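# Move glass beaker from door-side rack to window bench

## Task

Lift the glass beaker from the drying rack on the shelved bench by the door and set it upright, opening facing up, on the work top of the shelved bench by the window. The task fails if the beaker touches the floor, if it breaks (a drop of more than a few centimetres or a hard knock can break it), or if the robot tips over or is left leaning.

## Robot and tools

ROBOT. TidyBot++: a mobile base 0.54 m long, 0.50 m wide, 0.38 m high on four powered casters, carrying one seven-joint arm with a two-finger gripper. The shoulder sits 0.12 m ahead of the base centre and 0.68 m up. Segments: upper arm 0.42 m, forearm 0.31 m, hand 0.31 m. The arm begins folded, hand pointing down, reaching up to 0.08 m beyond the base front. A downward-pointing hand reaches at most about 0.94 m above the floor, and only near the base. base_camera is fixed on the base looking forward and down; wrist_camera is a fisheye on the hand, looking along it.

FRAMES. Base frame: metres, origin on the floor under the base centre, x forward, y left, z up. hand_pose and hand_target are in this frame and describe the point midway between the finger pads; the hand's own z axis runs along the fingers and the fingers close along its y axis. Odometry frame is the base frame as it was when the scene began; base_odometry counts wheel turns only (slip shows as travel), heading in rad, left positive, -3.142 to 3.142. base_tilt is in degrees, positive when leaning forward or right.

move. All motion goes through this call. Keys:
- base: one object with any of translate_m (forward positive, -2 to 2 m), strafe_m (left positive, -2 to 2 m), rotate_rad (counter-clockwise from above positive, -6.3 to 6.3 rad). These are offsets from where the base is when the command starts, along its axes at that moment, not places in any frame.
- joints: one object keyed by joint name, absolute targets in radians: joint_1_rad (any angle; positive turns the arm clockwise from above, the reverse of rotate_rad), joint_2_rad -2.249 to 2.249 (0 = upper arm vertical; positive leans forward), joint_3_rad (any angle), joint_4_rad -2.579 to 2.579 (elbow; 0 = straight; negative bends forward when joint_3_rad is 3.14), joint_5_rad (any angle), joint_6_rad -2.099 to 2.099 (wrist; negative bends hand forward), joint_7_rad (any angle; with hand down, positive is counter-clockwise from above; at 1.57 fingers open left/right). gripper_pos 0 (open) to 1 (closed), absolute; pad gap is roughly 85 x (1 - gripper_pos) mm. Any-angle joints take the short way round, so step less than half a turn at a time.
- target: one list of seven numbers [x, y, z, qw, qx, qy, qz], an absolute hand pose in the base frame, metres plus unit quaternion. With target, joints may contain only gripper_pos.
- speeds: caps for this action only: translate_m or strafe_m 0.05 to 0.5 m/s (give only one when both move), rotate_rad 0.1 to 1.57 rad/s, gripper_pos 0.234 to 0.993 per s.
- cameras: list of base_camera, wrist_camera or all; [] gives none.
- blocking: true (default) returns when everything rests; false returns in about 0.5 s while motion continues.
Unknown keys make a call invalid; out-of-range values get it refused. A refusal, or a stop you did not order, cancels the rest of that reply's move, wait and finished_scene calls.

wait: seconds 0 to 10; returns state and pictures. stop: brakes every running motion. zoom_image: camera plus region [x0, y0, x1, y1] in pixels from the top-left, at most 504 by 504. finished_scene: scene = number of the scene being ended; irreversible, and the result must hold without the robot.

RESULTS. The move line says done or the worst status. base_status, joint_status, hand_status report done, moving, off_target, stopped, contact_stop, time_out, not_followed, torque_fault or limit_stop_at_motor_heat. hand_status done means within 10 mm and 2 degrees; off_target, often within 3 cm, is typical. joint_positions, motor_effort (percent, peak in brackets), Motor temperatures, on_its_own, pictures, earlier move and scene_time also appear. Warnings: joint command not followed / pose unreachable (with cause:), ARM HIT, MOTOR HOT, OVER-TEMPERATURE FAULT. A gripper off_target means something stopped the fingers at that reading; done at 1 means it holds nothing.

CORRECTIONS. To fix a hand position, add (wanted minus hand_pose) to your previous target. To fix a joint, send last command plus (wanted minus reading). To hold a loaded hand still, resend hand_target, not hand_pose, and never command a joint to its current reading while loaded, since the arm sags under weight. hand_pose can be off by a centimetre or two; trust the cameras. When a carried object lands, hand_pose stops falling while commands keep lowering it.

DANGERS. The arm does not avoid obstacles and keeps pushing when blocked; a pose out of reach wanders up to 10 s then times out. Poses low and close in front of the base can drive the arm into the base. Torque limits are 104.5 N m (joint_1 to joint_4) and 51.3 N m (joint_5 to joint_7); exceeding one freezes the arm 10 s. Motors heat when holding loads or stretched; at 75 °C the arm sinks. The robot can tip if the raised arm snags while the base moves, if it reaches far from folded over nearby furniture, or swings sideways stretched out; backing away or retracting the arm rights it. Base accelerations are up to 0.5 m/s2 and 1.57 rad/s2, and odometry drifts. Close on the beaker gently (low gripper speed), lift it clear of the rack before driving, carry it low and close, lower it slowly onto the bench and open only once it rests. Avoid drops, releasing moving objects, knocks, hard shoves and excessive gripper force. Loose objects may occasionally be nudged by outside pushes.

Each tool is called after "Call:" by a JSON object that holds its "method" and its "body".

## Session

Call:
{"method": "move", "body": {}}

Scene clock: 0.00 s.
Motor temperatures (°C): [31 35 32 33 34 36 38]
base_odometry: x=+0.000 y=+0.000 heading=+0.000
base_tilt: forward=+0.1 right=+0.0
base_status: not commanded
joint_positions: joint_1_rad=+0.009 joint_2_rad=-0.320 joint_3_rad=+3.141 joint_4_rad=-2.500 joint_5_rad=+0.047 joint_6_rad=-0.857 joint_7_rad=+1.608 gripper_pos=+0.000
joint_status: not commanded
motor_effort: joint_1_rad=+1 joint_2_rad=-2 joint_3_rad=+1 joint_4_rad=+12 joint_5_rad=+1 joint_6_rad=+0 joint_7_rad=-1
hand_pose: x=+0.2772 y=-0.0110 z=+0.5921 quat_wxyz=(+0.020, +0.998, +0.029, +0.052) (m; base frame)
hand_target: x=+0.2776 y=-0.0110 z=+0.5923 quat_wxyz=(+0.020, +0.998, +0.029, +0.052) (m; base frame)
hand_status: not commanded
pictures: base_camera, wrist_camera

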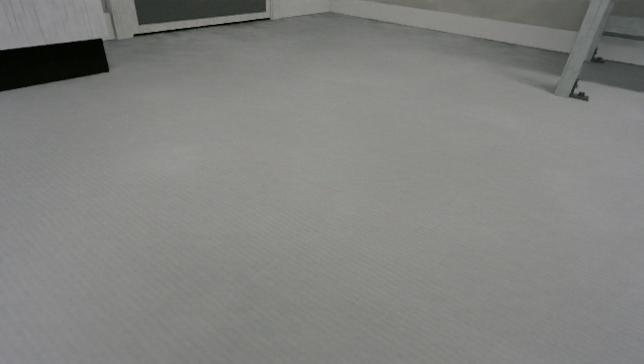

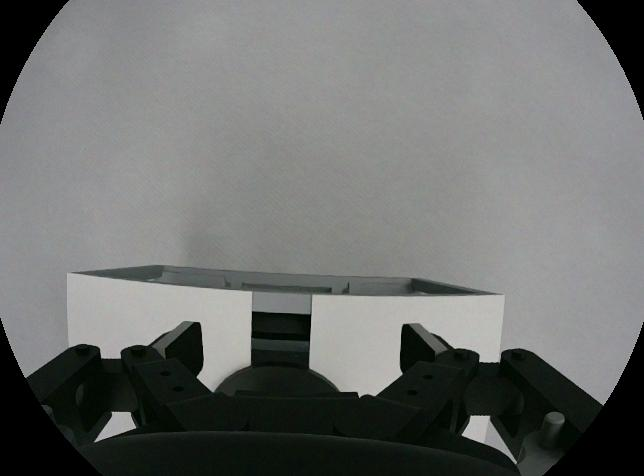

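Call:
{"method": "move", "body": {"joints": {"joint_1_rad": 0.0, "joint_2_rad": -0.3, "joint_3_rad": 3.14, "joint_4_rad": -1.3, "joint_5_rad": 0.0, "joint_6_rad": -0.65, "joint_7_rad": 1.57}}}

Scene clock: 7.60 s.
Motor temperatures (°C): [30 35 32 33 34 36 38]
move: done
base_odometry: x=+0.000 y=+0.000 heading=+0.000
base_tilt: forward=+0.1 right=+0.0
base_status: not commanded
joint_positions: joint_1_rad=+0.009 joint_2_rad=-0.315 joint_3_rad=+3.141 joint_4_rad=-1.326 joint_5_rad=+0.047 joint_6_rad=-0.689 joint_7_rad=+1.608 gripper_pos=+0.000
joint_status: all done
motor_effort: joint_1_rad=+0(1) joint_2_rad=-7(9) joint_3_rad=+0(2) joint_4_rad=+17(19) joint_5_rad=+1(2) joint_6_rad=+8(8) joint_7_rad=-2(4)
hand_pose: x=+0.5636 y=-0.0117 z=+1.2088 quat_wxyz=(+0.038, +0.751, +0.015, +0.659) (m; base frame)
hand_target: x=+0.5695 y=+0.0023 z=+1.2290 quat_wxyz=(-0.001, +0.735, +0.000, +0.679) (m; base frame)
hand_status: not commanded
pictures: base_camera, wrist_camera
camera_calibration:
wrist_camera: T_world_to_cam=[[-0.0618116, -0.993585, 0.0946996, -0.100859], [-0.153968, -0.0842531, -0.984477, 1.32632], [0.986141, -0.0754328, -0.147772, -0.243548], [0, 0, 0, 1]] pos_world=[0.438149, -0.00683684, 1.2793]

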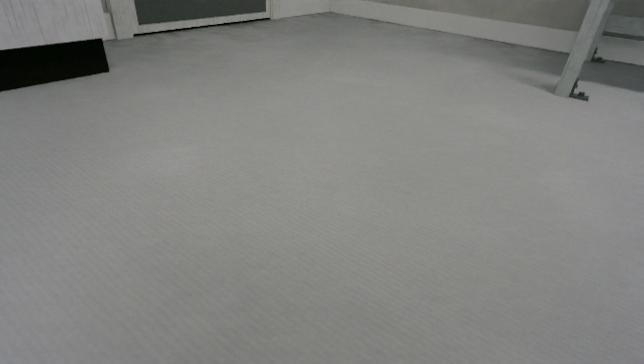

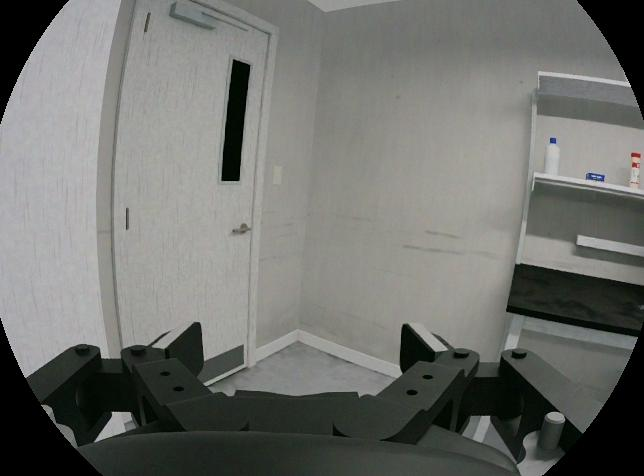

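Call:
{"method": "move", "body": {"joints": {"joint_1_rad": 1.0}, "cameras": ["wrist_camera"]}}

Call:
{"method": "move", "body": {"joints": {"joint_1_rad": 2.2}, "cameras": ["wrist_camera"]}}

Call:
{"method": "move", "body": {"joints": {"joint_1_rad": 3.4}, "cameras": ["wrist_camera"]}}

Call:
{"method": "move", "body": {"joints": {"joint_1_rad": 4.6}, "cameras": ["wrist_camera"]}}

Call:
{"method": "move", "body": {"joints": {"joint_1_rad": 5.5}, "cameras": ["wrist_camera"]}}

Scene clock: 13.27 s.
Motor temperatures (°C): [30 34 32 33 34 36 38]
move: done
base_odometry: x=+0.000 y=+0.000 heading=+0.000
base_tilt: forward=+0.1 right=+0.0
base_status: not commanded
joint_positions: joint_1_rad=+0.976 joint_2_rad=-0.314 joint_3_rad=+3.141 joint_4_rad=-1.326 joint_5_rad=+0.047 joint_6_rad=-0.688 joint_7_rad=+1.608 gripper_pos=+0.000
joint_status: all done
motor_effort: joint_1_rad=-1(2) joint_2_rad=-7(8) joint_3_rad=+1(1) joint_4_rad=+17(18) joint_5_rad=+1(2) joint_6_rad=+8(8) joint_7_rad=-2(2)
hand_pose: x=+0.3621 y=-0.3733 z=+1.2085 quat_wxyz=(+0.340, +0.672, -0.336, +0.566) (m; base frame)
hand_target: x=+0.3643 y=-0.3778 z=+1.2290 quat_wxyz=(+0.325, +0.645, -0.352, +0.596) (m; base frame)
hand_status: not commanded
pictures: wrist_camera
camera_calibration:
wrist_camera: T_world_to_cam=[[-0.853182, -0.512938, 0.0947399, -0.00668899], [-0.156923, 0.0791896, -0.984431, 1.32659], [0.497449, -0.854765, -0.148055, -0.185802], [0, 0, 0, 1]] pos_world=[0.294893, -0.2673, 1.27906]

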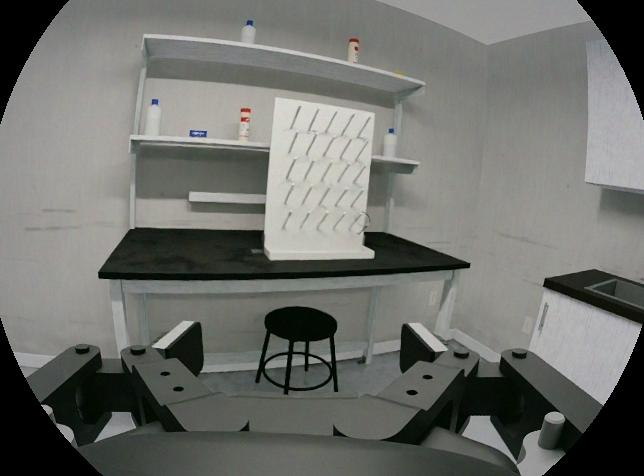

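Scene clock: 15.73 s.
Motor temperatures (°C): [30 34 32 33 34 36 38]
move: done
base_odometry: x=+0.000 y=+0.000 heading=+0.000
base_tilt: forward=+0.1 right=+0.0
base_status: not commanded
joint_positions: joint_1_rad=+2.176 joint_2_rad=-0.313 joint_3_rad=+3.141 joint_4_rad=-1.326 joint_5_rad=+0.047 joint_6_rad=-0.688 joint_7_rad=+1.608 gripper_pos=+0.000
joint_status: all done
motor_effort: joint_1_rad=+0(2) joint_2_rad=-7(8) joint_3_rad=+1(1) joint_4_rad=+17(18) joint_5_rad=+1(2) joint_6_rad=+8(8) joint_7_rad=-1(2)
hand_pose: x=-0.1410 y=-0.3621 z=+1.2083 quat_wxyz=(+0.600, +0.365, -0.657, +0.275) (m; base frame)
hand_target: x=-0.1443 y=-0.3656 z=+1.2290 quat_wxyz=(+0.604, +0.334, -0.654, +0.308) (m; base frame)
hand_status: not commanded
pictures: wrist_camera
camera_calibration:
wrist_camera: T_world_to_cam=[[-0.787332, 0.609202, 0.0947686, -0.0145389], [0.0171618, 0.175309, -0.984364, 1.30582], [-0.616291, -0.773395, -0.148482, -0.0531172], [0, 0, 0, 1]] pos_world=[-0.0665928, -0.261145, 1.27889]

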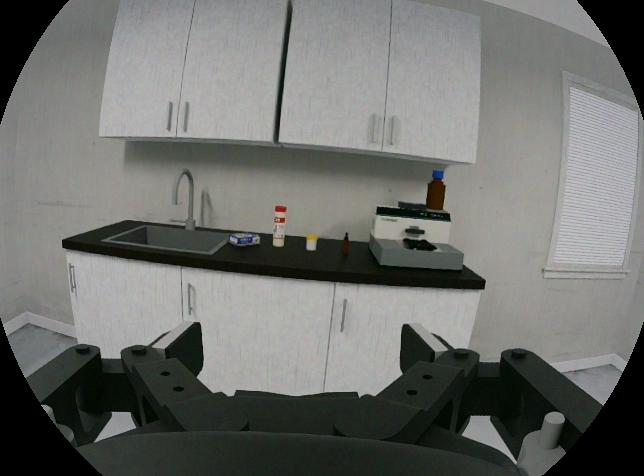

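Scene clock: 18.20 s.
Motor temperatures (°C): [30 34 31 33 34 36 38]
move: done
base_odometry: x=+0.000 y=+0.000 heading=+0.000
base_tilt: forward=+0.2 right=+0.0
base_status: not commanded
joint_positions: joint_1_rad=+3.376 joint_2_rad=-0.313 joint_3_rad=+3.141 joint_4_rad=-1.326 joint_5_rad=+0.047 joint_6_rad=-0.688 joint_7_rad=+1.608 gripper_pos=+0.000
joint_status: all done
motor_effort: joint_1_rad=+0(1) joint_2_rad=-8(8) joint_3_rad=+1(1) joint_4_rad=+18(18) joint_5_rad=+1(2) joint_6_rad=+8(8) joint_7_rad=-1(3)
hand_pose: x=-0.3129 y=+0.1112 z=+1.2082 quat_wxyz=(+0.650, -0.070, -0.748, -0.112) (m; base frame)
hand_target: x=-0.3171 y=+0.1129 z=+1.2290 quat_wxyz=(+0.673, -0.094, -0.728, -0.087) (m; base frame)
hand_status: not commanded
pictures: wrist_camera
camera_calibration:
wrist_camera: T_world_to_cam=[[0.282493, 0.954576, 0.0947789, -0.141851], [0.169722, 0.0475081, -0.984346, 1.28764], [-0.944136, 0.294157, -0.148591, -0.0141349], [0, 0, 0, 1]] pos_world=[-0.191814, 0.0783917, 1.27883]

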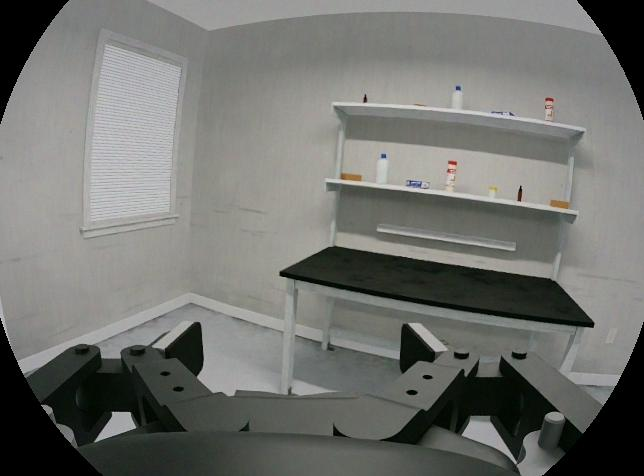

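Scene clock: 20.67 s.
Motor temperatures (°C): [30 34 31 33 34 36 38]
move: done
base_odometry: x=+0.000 y=+0.000 heading=+0.000
base_tilt: forward=+0.1 right=+0.0
base_status: not commanded
joint_positions: joint_1_rad=+4.576 joint_2_rad=-0.312 joint_3_rad=+3.141 joint_4_rad=-1.326 joint_5_rad=+0.047 joint_6_rad=-0.688 joint_7_rad=+1.608 gripper_pos=+0.000
joint_status: all done
motor_effort: joint_1_rad=+0(2) joint_2_rad=-7(8) joint_3_rad=+1(1) joint_4_rad=+17(18) joint_5_rad=+1(2) joint_6_rad=+8(8) joint_7_rad=-1(2)
hand_pose: x=+0.0661 y=+0.4429 z=+1.2082 quat_wxyz=(+0.473, -0.480, -0.578, -0.460) (m; base frame)
hand_target: x=+0.0662 y=+0.4474 z=+1.2290 quat_wxyz=(+0.506, -0.489, -0.548, -0.452) (m; base frame)
hand_status: not commanded
pictures: wrist_camera
camera_calibration:
wrist_camera: T_world_to_cam=[[0.992064, 0.0826098, 0.0947863, -0.226292], [0.105793, -0.141054, -0.984333, 1.29523], [-0.0679456, 0.986549, -0.148674, -0.118416], [0, 0, 0, 1]] pos_world=[0.0794231, 0.318215, 1.27879]

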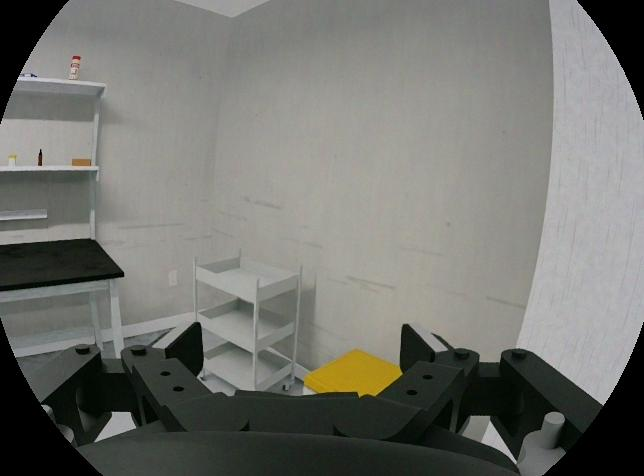

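Scene clock: 22.83 s.
Motor temperatures (°C): [30 34 31 33 34 36 38]
move: done
base_odometry: x=+0.000 y=+0.000 heading=+0.000
base_tilt: forward=+0.2 right=+0.0
base_status: not commanded
joint_positions: joint_1_rad=+5.476 joint_2_rad=-0.312 joint_3_rad=+3.141 joint_4_rad=-1.326 joint_5_rad=+0.047 joint_6_rad=-0.688 joint_7_rad=+1.608 gripper_pos=+0.000
joint_status: all done
motor_effort: joint_1_rad=+0(2) joint_2_rad=-7(8) joint_3_rad=+1(1) joint_4_rad=+17(18) joint_5_rad=+1(2) joint_6_rad=+8(8) joint_7_rad=-2(2)
hand_pose: x=+0.4331 y=+0.3168 z=+1.2082 quat_wxyz=(+0.226, -0.684, -0.311, -0.620) (m; base frame)
hand_target: x=+0.4366 y=+0.3195 z=+1.2290 quat_wxyz=(+0.260, -0.679, -0.281, -0.627) (m; base frame)
hand_status: not commanded
pictures: wrist_camera
camera_calibration:
wrist_camera: T_world_to_cam=[[0.681334, -0.72581, 0.0947846, -0.189312], [-0.0446983, -0.170506, -0.984342, 1.31315], [0.730607, 0.666429, -0.148614, -0.21352], [0, 0, 0, 1]] pos_world=[0.343679, 0.22879, 1.2788]

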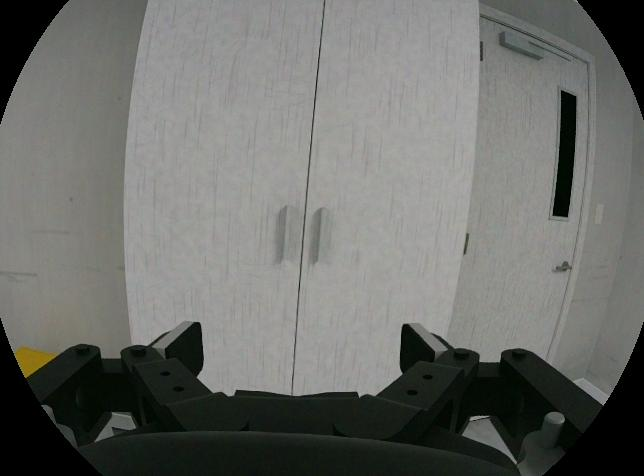

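Call:
{"method": "move", "body": {"joints": {"joint_1_rad": 1.1}, "cameras": ["wrist_camera"]}}

Call:
{"method": "zoom_image", "body": {"camera": "wrist_camera", "region": [240, 90, 400, 270]}}

Scene clock: 27.87 s.
Motor temperatures (°C): [30 34 31 33 34 36 38]
move: done
base_odometry: x=+0.000 y=+0.000 heading=+0.000
base_tilt: forward=+0.1 right=+0.0
base_status: not commanded
joint_positions: joint_1_rad=+7.360 joint_2_rad=-0.311 joint_3_rad=+3.141 joint_4_rad=-1.326 joint_5_rad=+0.047 joint_6_rad=-0.687 joint_7_rad=+1.608 gripper_pos=+0.000
joint_status: all done
motor_effort: joint_1_rad=+0(2) joint_2_rad=-7(8) joint_3_rad=+0(1) joint_4_rad=+17(18) joint_5_rad=+1(2) joint_6_rad=+8(8) joint_7_rad=-1(2)
hand_pose: x=+0.3243 y=-0.3969 z=+1.2075 quat_wxyz=(-0.368, -0.655, +0.370, -0.547) (m; base frame)
hand_target: x=+0.3254 y=-0.4004 z=+1.2290 quat_wxyz=(-0.354, -0.626, +0.384, -0.579) (m; base frame)
hand_status: not commanded
pictures: wrist_camera
camera_calibration:
wrist_camera: T_world_to_cam=[[-0.899967, -0.425512, 0.09486, -0.00118601], [-0.149173, 0.0961117, -0.984129, 1.32543], [0.409642, -0.899834, -0.149972, -0.174469], [0, 0, 0, 1]] pos_world=[0.268121, -0.284887, 1.27834]

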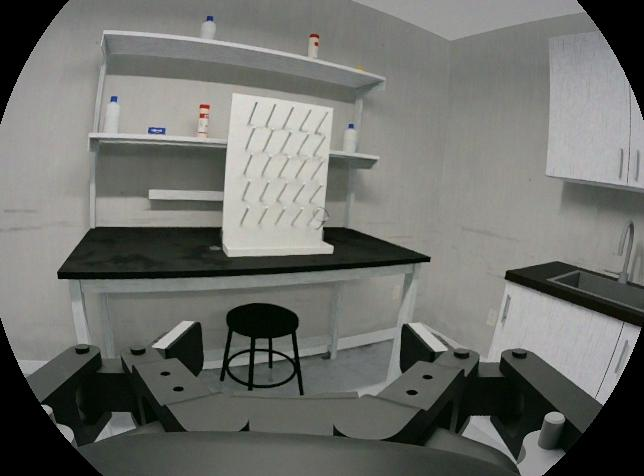

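Scaled by 2.800.

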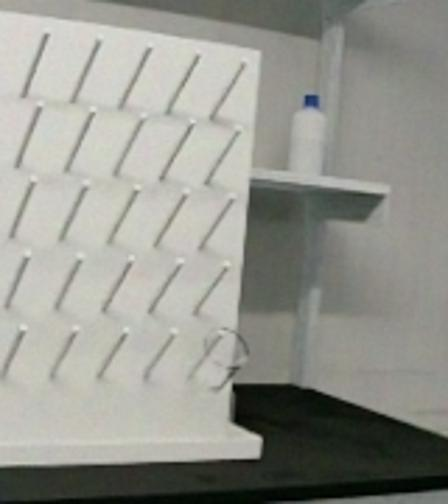

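Call:
{"method": "move", "body": {"base": {"translate_m": 0.0, "strafe_m": -1.18, "rotate_rad": -0.632}, "joints": {"joint_1_rad": 0.0}}}

Scene clock: 75.20 s.
Motor temperatures (°C): [30 33 30 33 34 36 38]
move: done
base_odometry: x=+0.000 y=-1.180 heading=-0.632
base_tilt: forward=+0.2 right=+0.0
base_status: done
joint_positions: joint_1_rad=+6.306 joint_2_rad=-0.303 joint_3_rad=+3.142 joint_4_rad=-1.325 joint_5_rad=+0.047 joint_6_rad=-0.687 joint_7_rad=+1.608 gripper_pos=+0.000
joint_status: all done
motor_effort: joint_1_rad=-1(2) joint_2_rad=-7(10) joint_3_rad=+1(3) joint_4_rad=+17(18) joint_5_rad=+1(2) joint_6_rad=+8(8) joint_7_rad=-1(2)
hand_pose: x=+0.5697 y=-0.0182 z=+1.2050 quat_wxyz=(-0.043, -0.754, -0.009, -0.656) (m; base frame)
hand_target: x=+0.5695 y=+0.0023 z=+1.2290 quat_wxyz=(+0.001, -0.735, +0.000, -0.679) (m; base frame)
hand_status: not commanded
pictures: base_camera, wrist_camera
camera_calibration:
wrist_camera: T_world_to_cam=[[-0.0750785, -0.992632, 0.0951011, -0.0994776], [-0.163088, -0.0818631, -0.983209, 1.32665], [0.983751, -0.0893277, -0.15574, -0.2399], [0, 0, 0, 1]] pos_world=[0.444893, -0.0115709, 1.27647]

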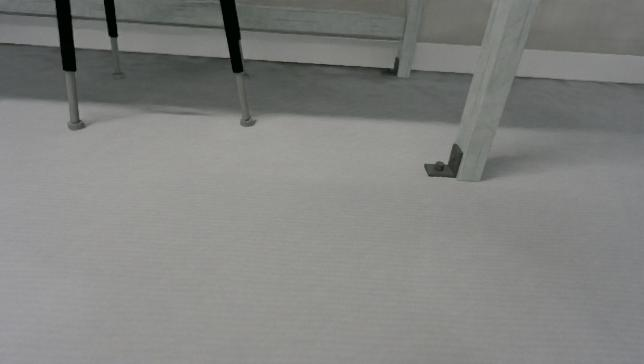

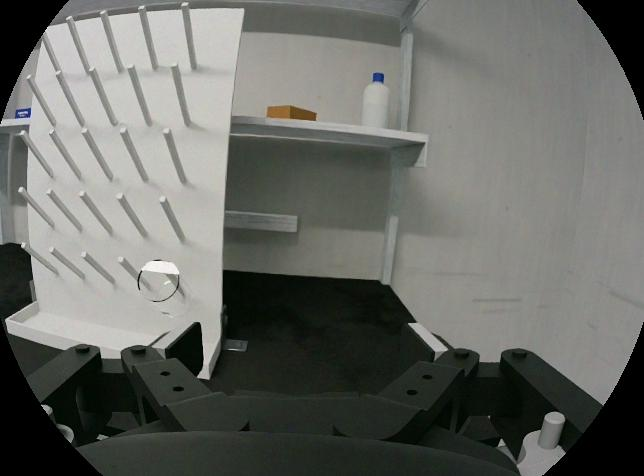

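Call:
{"method": "zoom_image", "body": {"camera": "wrist_camera", "region": [80, 200, 260, 340]}}

Call:
{"method": "zoom_image", "body": {"camera": "base_camera", "region": [0, 0, 504, 200]}}

Scaled by 2.800.

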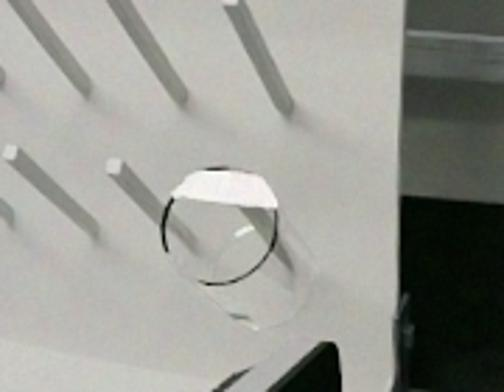

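Scaled by 1.000.

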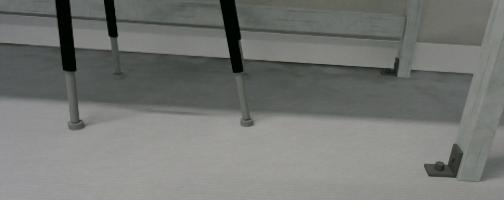

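Call:
{"method": "move", "body": {"base": {"translate_m": 0.3, "strafe_m": -0.1}, "joints": {"joint_1_rad": -0.25, "joint_6_rad": -0.9}}}

Scene clock: 225.03 s.
Motor temperatures (°C): [30 32 29 34 34 36 38]
move: done
base_odometry: x=+0.183 y=-1.438 heading=-0.633
base_tilt: forward=+0.2 right=-0.1
base_status: done
joint_positions: joint_1_rad=+6.057 joint_2_rad=-0.293 joint_3_rad=+3.141 joint_4_rad=-1.324 joint_5_rad=+0.047 joint_6_rad=-0.844 joint_7_rad=+1.608 gripper_pos=+0.000
joint_status: all done
motor_effort: joint_1_rad=-1(2) joint_2_rad=-8(11) joint_3_rad=+1(2) joint_4_rad=+17(19) joint_5_rad=+1(2) joint_6_rad=+8(8) joint_7_rad=-1(2)
hand_pose: x=+0.5549 y=+0.0909 z=+1.1533 quat_wxyz=(+0.033, -0.798, -0.108, -0.591) (m; base frame)
hand_target: x=+0.5397 y=+0.1097 z=+1.1530 quat_wxyz=(+0.073, -0.807, -0.102, -0.577) (m; base frame)
hand_status: not commanded
pictures: base_camera, wrist_camera
camera_calibration:
wrist_camera: T_world_to_cam=[[0.182062, -0.978247, 0.0994262, -0.13641], [-0.295781, -0.150918, -0.943259, 1.31624], [0.937746, 0.142323, -0.316824, -0.0333868], [0, 0, 0, 1]] pos_world=[0.445463, 0.0699537, 1.24454]

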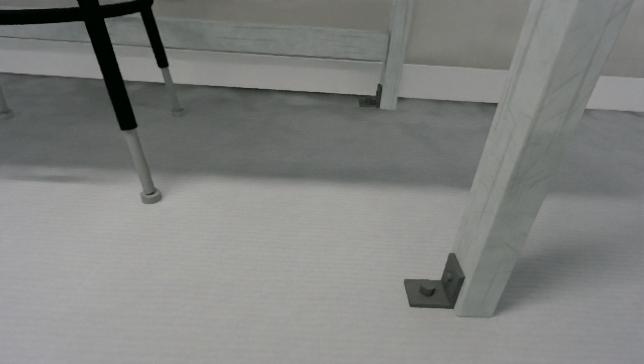

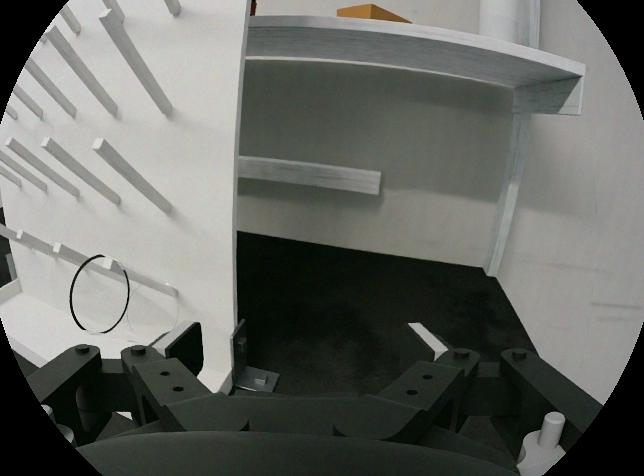

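Call:
{"method": "zoom_image", "body": {"camera": "wrist_camera", "region": [0, 200, 260, 400]}}

Scaled by 1.938.

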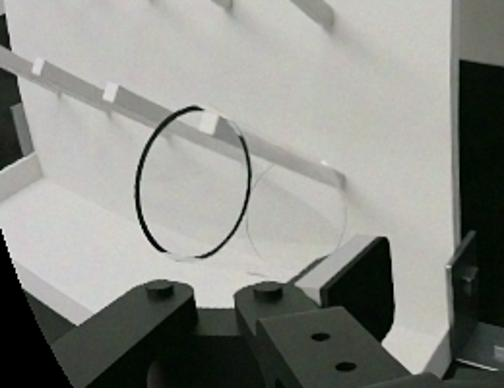

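Call:
{"method": "move", "body": {"base": {"translate_m": 0.094, "strafe_m": -0.085}, "joints": {"joint_1_rad": 0.193, "joint_2_rad": -0.3, "joint_3_rad": 3.14, "joint_4_rad": -1.3, "joint_5_rad": -1.562, "joint_6_rad": -1.764, "joint_7_rad": 0.918, "gripper_pos": 0.0}}}

Scene clock: 279.53 s.
Motor temperatures (°C): [30 32 28 34 34 36 38]
move: done
base_odometry: x=+0.209 y=-1.562 heading=-0.632
base_tilt: forward=+0.2 right=+0.0
base_status: done
joint_positions: joint_1_rad=+6.451 joint_2_rad=-0.293 joint_3_rad=+3.142 joint_4_rad=-1.321 joint_5_rad=-1.483 joint_6_rad=-1.715 joint_7_rad=+0.985 gripper_pos=+0.000
joint_status: all done
motor_effort: joint_1_rad=-1(2) joint_2_rad=-3(11) joint_3_rad=+2(4) joint_4_rad=+12(18) joint_5_rad=-7(7) joint_6_rad=+3(8) joint_7_rad=-1(3)
hand_pose: x=+0.2920 y=+0.2828 z=+1.2010 quat_wxyz=(+0.652, -0.756, +0.055, -0.011) (m; base frame)
hand_target: x=+0.2668 y=+0.2838 z=+1.2192 quat_wxyz=(+0.666, -0.744, +0.046, +0.020) (m; base frame)
hand_status: not commanded
pictures: base_camera, wrist_camera
camera_calibration:
wrist_camera: T_world_to_cam=[[-0.057998, -0.178818, -0.982171, 1.23751], [-0.996254, 0.0735788, 0.0454335, 0.266082], [0.0641426, 0.981127, -0.182416, 0.0573432], [0, 0, 0, 1]] pos_world=[0.33318, 0.145451, 1.21382]

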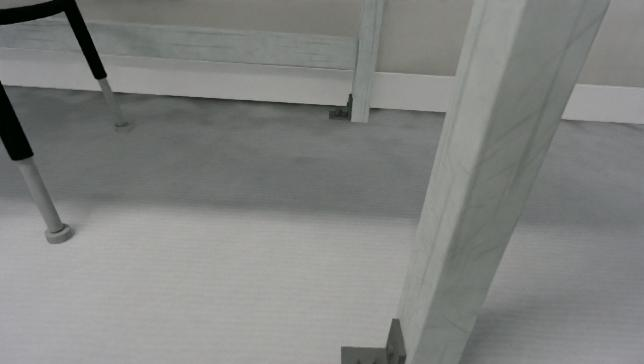

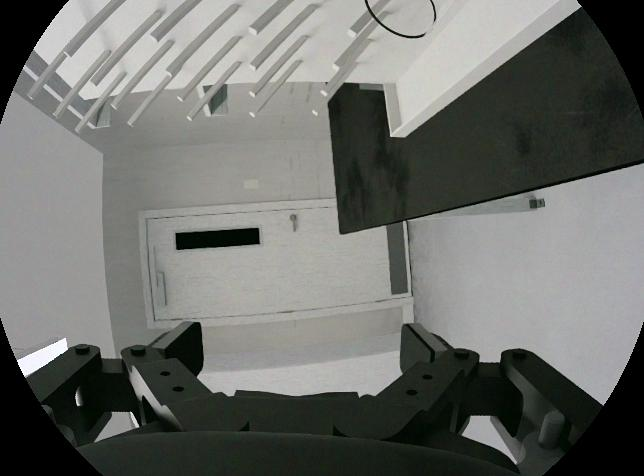

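Call:
{"method": "move", "body": {"joints": {"joint_1_rad": 0.193, "joint_2_rad": 0.388, "joint_3_rad": 3.14, "joint_4_rad": -1.227, "joint_5_rad": -1.63, "joint_6_rad": -1.81, "joint_7_rad": 0.86}}}

Scene clock: 285.77 s.
Motor temperatures (°C): [30 32 28 34 34 36 38]
move: done
base_odometry: x=+0.209 y=-1.562 heading=-0.632
base_tilt: forward=+0.2 right=+0.0
base_status: not commanded
joint_positions: joint_1_rad=+6.454 joint_2_rad=+0.380 joint_3_rad=+3.142 joint_4_rad=-1.254 joint_5_rad=-1.552 joint_6_rad=-1.769 joint_7_rad=+0.926 gripper_pos=+0.000
joint_status: all done
motor_effort: joint_1_rad=+0(2) joint_2_rad=-25(28) joint_3_rad=-2(3) joint_4_rad=+14(16) joint_5_rad=-8(10) joint_6_rad=-2(4) joint_7_rad=-2(2)
hand_pose: x=+0.5735 y=+0.2322 z=+1.0511 quat_wxyz=(+0.657, -0.668, +0.238, +0.254) (m; base frame)
hand_target: x=+0.5696 y=+0.2209 z=+1.0791 quat_wxyz=(+0.675, -0.642, +0.232, +0.280) (m; base frame)
hand_status: not commanded
pictures: base_camera, wrist_camera
camera_calibration:
wrist_camera: T_world_to_cam=[[-0.640095, -0.0578333, -0.766116, 1.17618], [-0.765294, -0.0400712, 0.642433, -0.176549], [-0.0678532, 0.997522, -0.0186101, -0.0387108], [0, 0, 0, 1]] pos_world=[0.615126, 0.0995625, 1.01379]

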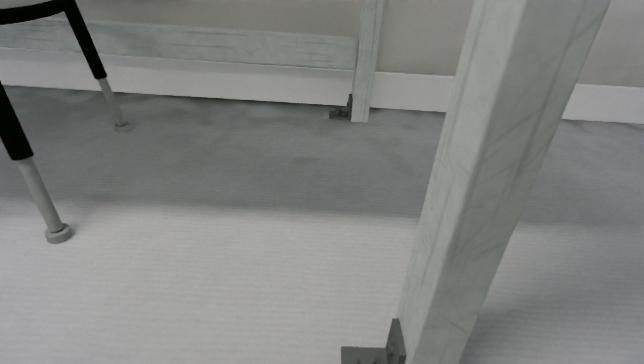

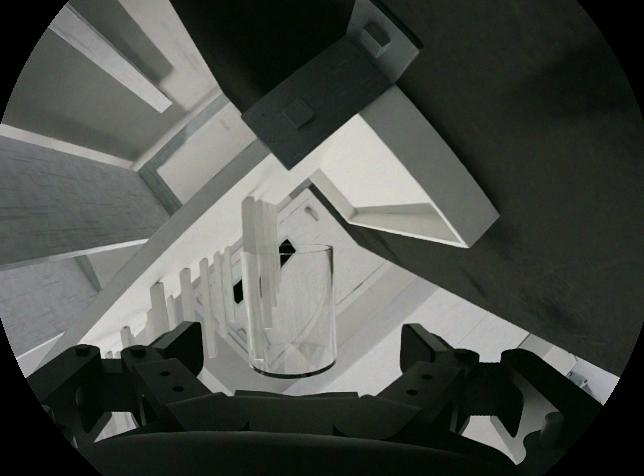

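Call:
{"method": "zoom_image", "body": {"camera": "wrist_camera", "region": [150, 180, 450, 400]}}

Scaled by 1.680.

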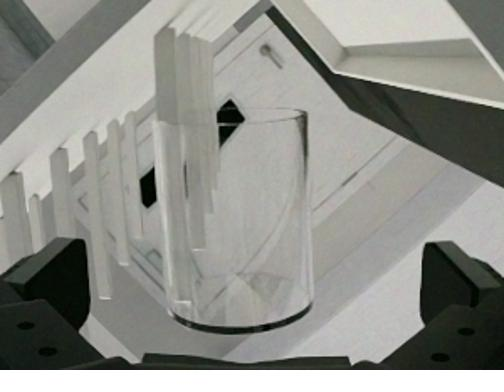

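Call:
{"method": "move", "body": {"joints": {"joint_4_rad": -1.187}, "base": {"strafe_m": 0.05}, "speeds": {"strafe_m": 0.1}, "cameras": ["wrist_camera"]}}

Call:
{"method": "zoom_image", "body": {"camera": "wrist_camera", "region": [150, 180, 450, 400]}}

Scene clock: 330.70 s.
Motor temperatures (°C): [30 33 28 33 34 36 38]
move: done
base_odometry: x=+0.238 y=-1.522 heading=-0.633
base_tilt: forward=+0.1 right=+0.0
base_status: done
joint_positions: joint_1_rad=+6.464 joint_2_rad=+0.381 joint_3_rad=+3.141 joint_4_rad=-1.209 joint_5_rad=-1.556 joint_6_rad=-1.771 joint_7_rad=+0.925 gripper_pos=+0.000
joint_status: all done
motor_effort: joint_1_rad=+0(4) joint_2_rad=-26(28) joint_3_rad=-2(3) joint_4_rad=+15(15) joint_5_rad=-8(8) joint_6_rad=-2(2) joint_7_rad=-1(2)
hand_pose: x=+0.5760 y=+0.2277 z=+1.0632 quat_wxyz=(+0.662, -0.674, +0.226, +0.237) (m; base frame)
hand_target: x=+0.5691 y=+0.2210 z=+1.0887 quat_wxyz=(+0.677, -0.650, +0.220, +0.266) (m; base frame)
hand_status: not commanded
pictures: wrist_camera
camera_calibration:
wrist_camera: T_world_to_cam=[[-0.606908, -0.0564707, -0.792763, 1.19566], [-0.792508, -0.0322313, 0.609009, -0.133129], [-0.059943, 0.997884, -0.0251921, -0.031441], [0, 0, 0, 1]] pos_world=[0.618267, 0.0946035, 1.02816]

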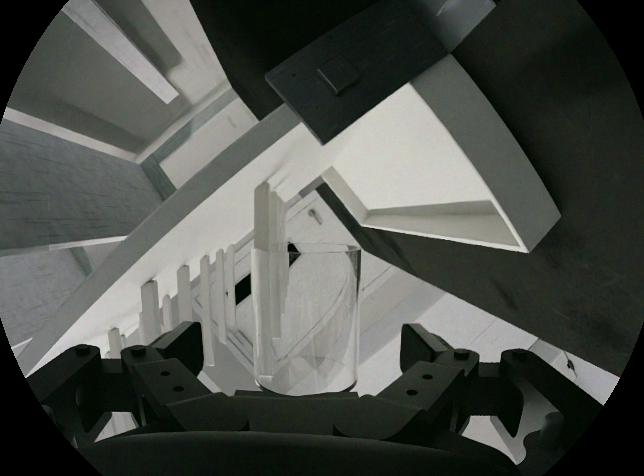

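Scaled by 1.680.

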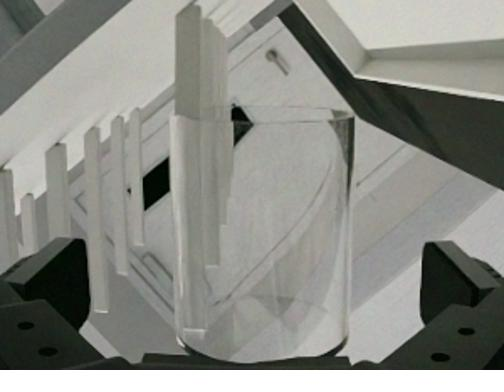

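Call:
{"method": "move", "body": {"base": {"strafe_m": 0.05}, "speeds": {"strafe_m": 0.1}, "cameras": ["wrist_camera"]}}

Call:
{"method": "zoom_image", "body": {"camera": "wrist_camera", "region": [150, 180, 450, 400]}}

Scene clock: 355.07 s.
Motor temperatures (°C): [30 33 28 33 35 36 38]
move: done
base_odometry: x=+0.268 y=-1.482 heading=-0.633
base_tilt: forward=+0.1 right=-0.1
base_status: done
joint_positions: joint_1_rad=+6.469 joint_2_rad=+0.381 joint_3_rad=+3.141 joint_4_rad=-1.209 joint_5_rad=-1.556 joint_6_rad=-1.772 joint_7_rad=+0.925 gripper_pos=+0.000
joint_status: not commanded
motor_effort: joint_1_rad=+1(4) joint_2_rad=-26(27) joint_3_rad=-1(3) joint_4_rad=+13(14) joint_5_rad=-8(8) joint_6_rad=-2(2) joint_7_rad=-1(2)
hand_pose: x=+0.5769 y=+0.2255 z=+1.0632 quat_wxyz=(+0.663, -0.673, +0.228, +0.236) (m; base frame)
hand_target: x=+0.5691 y=+0.2210 z=+1.0887 quat_wxyz=(+0.677, -0.650, +0.220, +0.266) (m; base frame)
hand_status: not commanded
pictures: wrist_camera
camera_calibration:
wrist_camera: T_world_to_cam=[[-0.607261, -0.0537179, -0.792684, 1.19565], [-0.792548, -0.0289788, 0.60912, -0.13334], [-0.0556917, 0.998136, -0.0249763, -0.0319604], [0, 0, 0, 1]] pos_world=[0.618613, 0.0922646, 1.0282]

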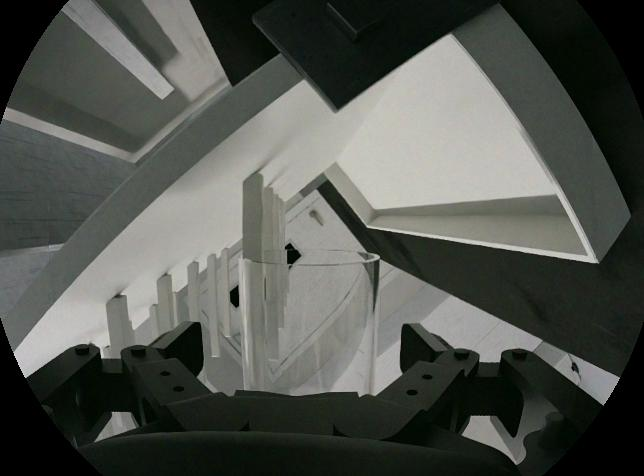

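Scaled by 1.680.

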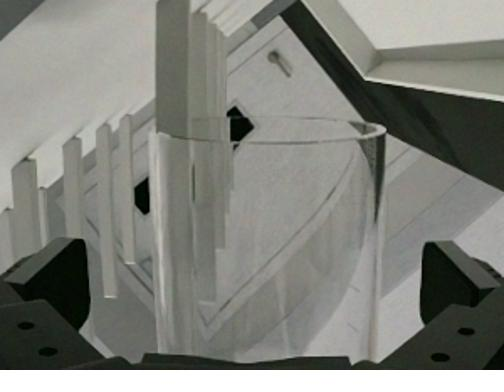

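Call:
{"method": "move", "body": {"base": {"strafe_m": 0.037, "translate_m": -0.003}, "speeds": {"strafe_m": 0.05}, "cameras": ["wrist_camera"]}}

Call:
{"method": "zoom_image", "body": {"camera": "wrist_camera", "region": [150, 180, 450, 400]}}

Scene clock: 362.60 s.
Motor temperatures (°C): [30 33 28 33 35 36 38]
move: done
base_odometry: x=+0.288 y=-1.450 heading=-0.633
base_tilt: forward=+0.1 right=+0.0
base_status: done
joint_positions: joint_1_rad=+6.470 joint_2_rad=+0.381 joint_3_rad=+3.141 joint_4_rad=-1.209 joint_5_rad=-1.556 joint_6_rad=-1.772 joint_7_rad=+0.925 gripper_pos=+0.000
joint_status: not commanded
motor_effort: joint_1_rad=+0(3) joint_2_rad=-25(27) joint_3_rad=-2(3) joint_4_rad=+13(15) joint_5_rad=-7(8) joint_6_rad=-2(2) joint_7_rad=-2(2)
hand_pose: x=+0.5770 y=+0.2252 z=+1.0632 quat_wxyz=(+0.663, -0.673, +0.228, +0.236) (m; base frame)
hand_target: x=+0.5691 y=+0.2210 z=+1.0887 quat_wxyz=(+0.677, -0.650, +0.220, +0.266) (m; base frame)
hand_status: not commanded
pictures: wrist_camera
camera_calibration:
wrist_camera: T_world_to_cam=[[-0.607335, -0.0532959, -0.792656, 1.19564], [-0.792534, -0.0285315, 0.609159, -0.133416], [-0.0550814, 0.998171, -0.0249107, -0.0320197], [0, 0, 0, 1]] pos_world=[0.618652, 0.0918772, 1.02821]

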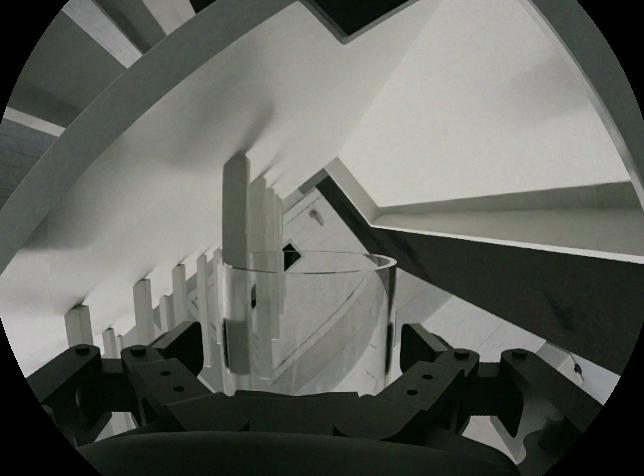

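Scaled by 1.680.

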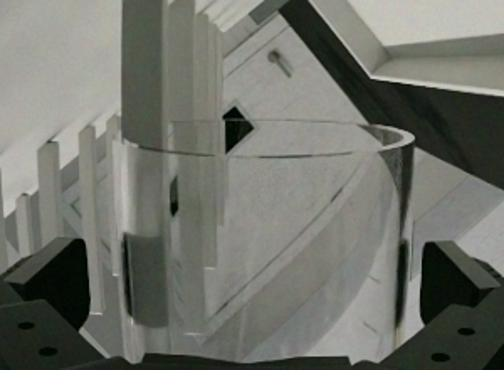

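Call:
{"method": "move", "body": {"joints": {"gripper_pos": 0.16}, "speeds": {"gripper_pos": 0.234}, "cameras": ["wrist_camera"]}}

Call:
{"method": "zoom_image", "body": {"camera": "wrist_camera", "region": [150, 180, 450, 400]}}

Scene clock: 366.70 s.
Motor temperatures (°C): [30 33 28 33 35 36 38]
move: done
base_odometry: x=+0.288 y=-1.450 heading=-0.633
base_tilt: forward=+0.1 right=+0.0
base_status: not commanded
joint_positions: joint_1_rad=+6.470 joint_2_rad=+0.381 joint_3_rad=+3.141 joint_4_rad=-1.209 joint_5_rad=-1.556 joint_6_rad=-1.772 joint_7_rad=+0.925 gripper_pos=+0.160
joint_status: all done
motor_effort: joint_1_rad=-1(1) joint_2_rad=-26(26) joint_3_rad=-1(2) joint_4_rad=+14(15) joint_5_rad=-8(9) joint_6_rad=-1(2) joint_7_rad=-1(2)
hand_pose: x=+0.5770 y=+0.2252 z=+1.0632 quat_wxyz=(+0.663, -0.673, +0.228, +0.236) (m; base frame)
hand_target: x=+0.5691 y=+0.2210 z=+1.0887 quat_wxyz=(+0.677, -0.650, +0.220, +0.266) (m; base frame)
hand_status: not commanded
pictures: wrist_camera
camera_calibration:
wrist_camera: T_world_to_cam=[[-0.607372, -0.0534399, -0.792618, 1.19561], [-0.792489, -0.0287266, 0.60921, -0.133513], [-0.0553253, 0.998158, -0.0249028, -0.0318873], [0, 0, 0, 1]] pos_world=[0.618607, 0.0918863, 1.0282]

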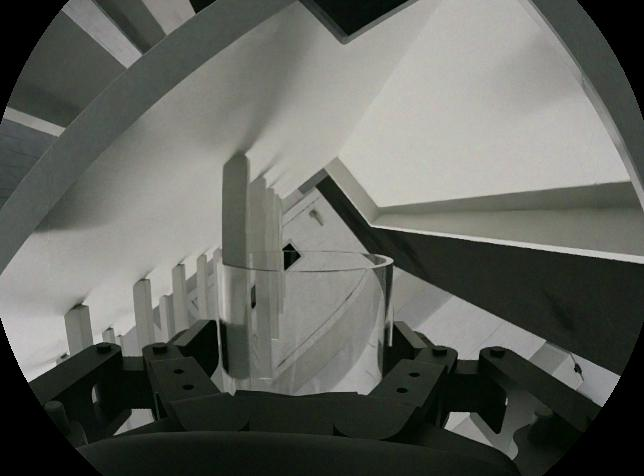

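Scaled by 1.680.

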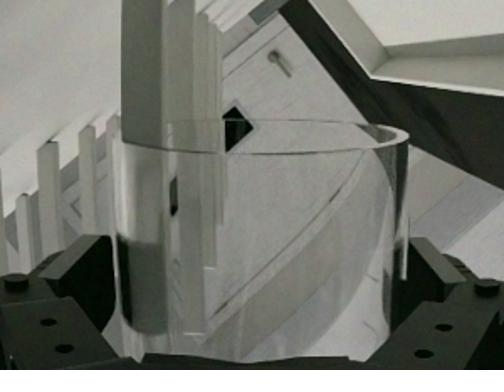

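Call:
{"method": "move", "body": {"joints": {"gripper_pos": 0.18}, "speeds": {"gripper_pos": 0.234}, "cameras": ["wrist_camera"]}}

Call:
{"method": "move", "body": {"joints": {"gripper_pos": 0.2}, "speeds": {"gripper_pos": 0.234}, "cameras": ["wrist_camera"]}}

Scene clock: 369.30 s.
Motor temperatures (°C): [30 33 28 33 35 36 38]
move: done
base_odometry: x=+0.288 y=-1.450 heading=-0.633
base_tilt: forward=+0.2 right=+0.0
base_status: not commanded
joint_positions: joint_1_rad=+6.470 joint_2_rad=+0.381 joint_3_rad=+3.141 joint_4_rad=-1.209 joint_5_rad=-1.556 joint_6_rad=-1.772 joint_7_rad=+0.925 gripper_pos=+0.180
joint_status: all done
motor_effort: joint_1_rad=+0(1) joint_2_rad=-26(26) joint_3_rad=-1(2) joint_4_rad=+14(14) joint_5_rad=-9(9) joint_6_rad=-2(2) joint_7_rad=-2(2)
hand_pose: x=+0.5770 y=+0.2252 z=+1.0632 quat_wxyz=(+0.663, -0.673, +0.228, +0.236) (m; base frame)
hand_target: x=+0.5691 y=+0.2210 z=+1.0887 quat_wxyz=(+0.677, -0.650, +0.220, +0.266) (m; base frame)
hand_status: not commanded
pictures: wrist_camera
camera_calibration:
wrist_camera: T_world_to_cam=[[-0.607369, -0.0534758, -0.792618, 1.1956], [-0.792487, -0.0287757, 0.60921, -0.133519], [-0.0553861, 0.998154, -0.0249014, -0.0318537], [0, 0, 0, 1]] pos_world=[0.618596, 0.0918886, 1.0282]

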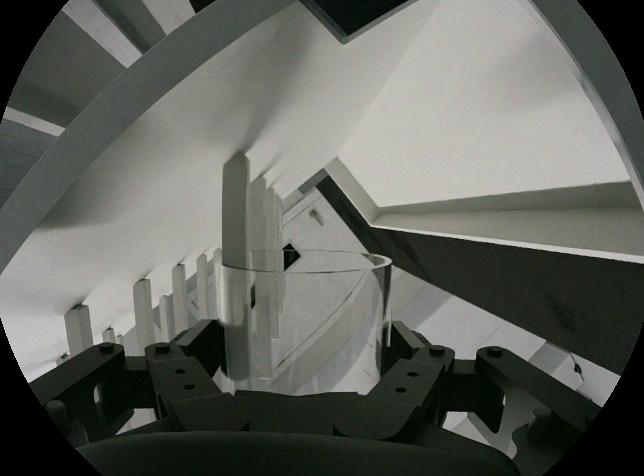

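Scene clock: 369.70 s.
Motor temperatures (°C): [30 33 28 33 35 36 38]
move: done
base_odometry: x=+0.288 y=-1.450 heading=-0.633
base_tilt: forward=+0.2 right=+0.0
base_status: not commanded
joint_positions: joint_1_rad=+6.470 joint_2_rad=+0.381 joint_3_rad=+3.141 joint_4_rad=-1.209 joint_5_rad=-1.556 joint_6_rad=-1.772 joint_7_rad=+0.925 gripper_pos=+0.200
joint_status: all done
motor_effort: joint_1_rad=+0(1) joint_2_rad=-26(26) joint_3_rad=-1(2) joint_4_rad=+14(15) joint_5_rad=-9(10) joint_6_rad=-1(2) joint_7_rad=-1(2)
hand_pose: x=+0.5769 y=+0.2252 z=+1.0632 quat_wxyz=(+0.663, -0.673, +0.228, +0.236) (m; base frame)
hand_target: x=+0.5691 y=+0.2210 z=+1.0887 quat_wxyz=(+0.677, -0.650, +0.220, +0.266) (m; base frame)
hand_status: not commanded
pictures: wrist_camera
camera_calibration:
wrist_camera: T_world_to_cam=[[-0.607367, -0.0535117, -0.792617, 1.1956], [-0.792484, -0.0288247, 0.609211, -0.133525], [-0.0554469, 0.998151, -0.0249, -0.0318201], [0, 0, 0, 1]] pos_world=[0.618585, 0.0918909, 1.0282]

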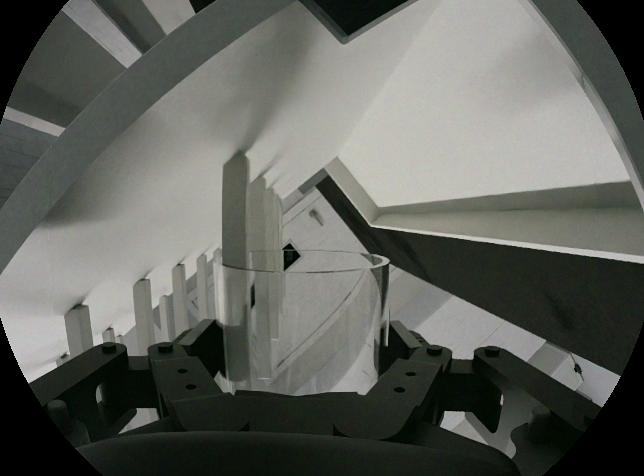

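Call:
{"method": "move", "body": {"joints": {"gripper_pos": 0.22}, "speeds": {"gripper_pos": 0.234}, "cameras": ["wrist_camera"]}}

Call:
{"method": "zoom_image", "body": {"camera": "wrist_camera", "region": [150, 180, 450, 400]}}

Scene clock: 372.57 s.
Motor temperatures (°C): [30 33 28 33 35 36 38]
move: done
base_odometry: x=+0.288 y=-1.450 heading=-0.633
base_tilt: forward=+0.1 right=+0.0
base_status: not commanded
joint_positions: joint_1_rad=+6.470 joint_2_rad=+0.381 joint_3_rad=+3.141 joint_4_rad=-1.209 joint_5_rad=-1.556 joint_6_rad=-1.772 joint_7_rad=+0.925 gripper_pos=+0.211
joint_status: all done
motor_effort: joint_1_rad=+0(1) joint_2_rad=-26(26) joint_3_rad=-2(2) joint_4_rad=+14(15) joint_5_rad=-8(9) joint_6_rad=-2(2) joint_7_rad=-1(2)
hand_pose: x=+0.5769 y=+0.2252 z=+1.0632 quat_wxyz=(+0.663, -0.673, +0.228, +0.236) (m; base frame)
hand_target: x=+0.5691 y=+0.2210 z=+1.0887 quat_wxyz=(+0.677, -0.650, +0.220, +0.266) (m; base frame)
hand_status: not commanded
pictures: wrist_camera
camera_calibration:
wrist_camera: T_world_to_cam=[[-0.607364, -0.0535476, -0.792617, 1.19559], [-0.792482, -0.0288738, 0.609211, -0.133531], [-0.0555076, 0.998148, -0.0248987, -0.0317865], [0, 0, 0, 1]] pos_world=[0.618574, 0.0918932, 1.0282]

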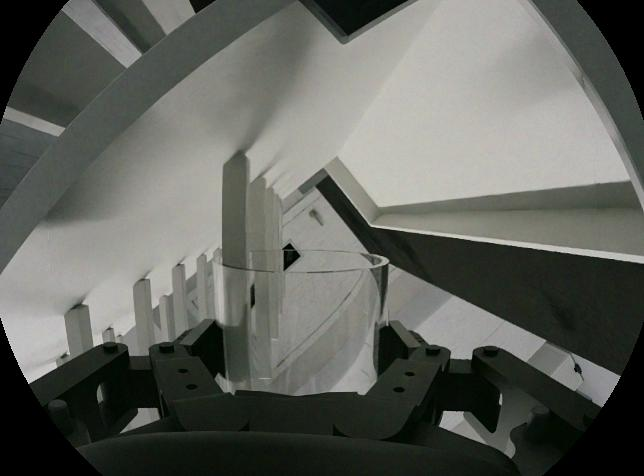

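Scaled by 1.680.

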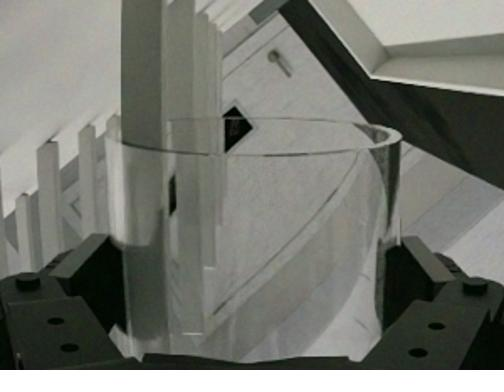

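Call:
{"method": "move", "body": {"joints": {"joint_4_rad": -1.1, "joint_7_rad": 0.78}, "cameras": ["wrist_camera"]}}

Scene clock: 393.87 s.
Motor temperatures (°C): [30 33 28 33 35 36 38]
move: done
base_odometry: x=+0.288 y=-1.450 heading=-0.633
base_tilt: forward=+0.2 right=+0.0
base_status: not commanded
joint_positions: joint_1_rad=+6.470 joint_2_rad=+0.381 joint_3_rad=+3.141 joint_4_rad=-1.125 joint_5_rad=-1.556 joint_6_rad=-1.772 joint_7_rad=+0.847 gripper_pos=+0.217
joint_status: all done
motor_effort: joint_1_rad=+0(1) joint_2_rad=-26(27) joint_3_rad=-2(2) joint_4_rad=+14(16) joint_5_rad=-9(10) joint_6_rad=-1(2) joint_7_rad=-1(2)
hand_pose: x=+0.5768 y=+0.2252 z=+1.0843 quat_wxyz=(+0.658, -0.679, +0.229, +0.232) (m; base frame)
hand_target: x=+0.5668 y=+0.2214 z=+1.1096 quat_wxyz=(+0.671, -0.658, +0.220, +0.263) (m; base frame)
hand_status: not commanded
pictures: wrist_camera
camera_calibration:
wrist_camera: T_world_to_cam=[[-0.603827, -0.0659651, -0.794381, 1.21491], [-0.795282, -0.0177007, 0.605982, -0.143836], [-0.0540347, 0.997665, -0.0417727, -0.0137105], [0, 0, 0, 1]] pos_world=[0.618463, 0.0912739, 1.05169]

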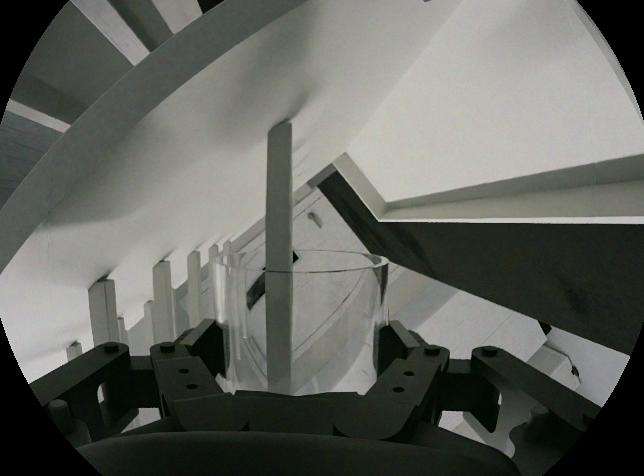

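Call:
{"method": "move", "body": {"joints": {"gripper_pos": 0.23}, "speeds": {"gripper_pos": 0.234}, "cameras": []}}

Call:
{"method": "move", "body": {"base": {"translate_m": -0.03}, "speeds": {"translate_m": 0.1}, "cameras": ["wrist_camera"]}}

Scene clock: 397.53 s.
Motor temperatures (°C): [30 33 28 33 35 36 38]
move: done
base_odometry: x=+0.288 y=-1.450 heading=-0.633
base_tilt: forward=+0.2 right=+0.0
base_status: not commanded
joint_positions: joint_1_rad=+6.470 joint_2_rad=+0.381 joint_3_rad=+3.141 joint_4_rad=-1.125 joint_5_rad=-1.556 joint_6_rad=-1.772 joint_7_rad=+0.846 gripper_pos=+0.221
joint_status: all done
motor_effort: joint_1_rad=+0(1) joint_2_rad=-26(26) joint_3_rad=-2(2) joint_4_rad=+14(14) joint_5_rad=-9(9) joint_6_rad=-1(1) joint_7_rad=-1(2)
hand_pose: x=+0.5768 y=+0.2252 z=+1.0843 quat_wxyz=(+0.657, -0.679, +0.229, +0.232) (m; base frame)
hand_target: x=+0.5668 y=+0.2214 z=+1.1096 quat_wxyz=(+0.671, -0.658, +0.220, +0.263) (m; base frame)
hand_status: not commanded
pictures: none
No camera images: "cameras" was empty.

Scene clock: 398.37 s.
Motor temperatures (°C): [30 33 28 33 35 36 38]
move: done
base_odometry: x=+0.263 y=-1.432 heading=-0.633
base_tilt: forward=+0.1 right=+0.0
base_status: done
joint_positions: joint_1_rad=+6.470 joint_2_rad=+0.387 joint_3_rad=+3.141 joint_4_rad=-1.124 joint_5_rad=-1.558 joint_6_rad=-1.775 joint_7_rad=+0.846 gripper_pos=+0.221
joint_status: not commanded
motor_effort: joint_1_rad=-1(1) joint_2_rad=-26(29) joint_3_rad=-2(3) joint_4_rad=+15(15) joint_5_rad=-9(10) joint_6_rad=-1(4) joint_7_rad=-1(2)
hand_pose: x=+0.5780 y=+0.2248 z=+1.0832 quat_wxyz=(+0.658, -0.678, +0.229, +0.235) (m; base frame)
hand_target: x=+0.5668 y=+0.2214 z=+1.1096 quat_wxyz=(+0.671, -0.658, +0.220, +0.263) (m; base frame)
hand_status: not commanded
pictures: wrist_camera
camera_calibration:
wrist_camera: T_world_to_cam=[[-0.607711, -0.0651909, -0.791478, 1.21368], [-0.792108, -0.0218069, 0.609991, -0.1475], [-0.0570255, 0.997635, -0.0383859, -0.0152378], [0, 0, 0, 1]] pos_world=[0.619862, 0.0911061, 1.04999]

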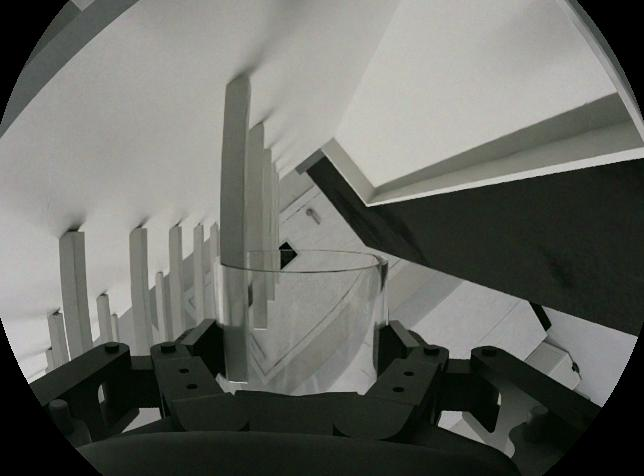

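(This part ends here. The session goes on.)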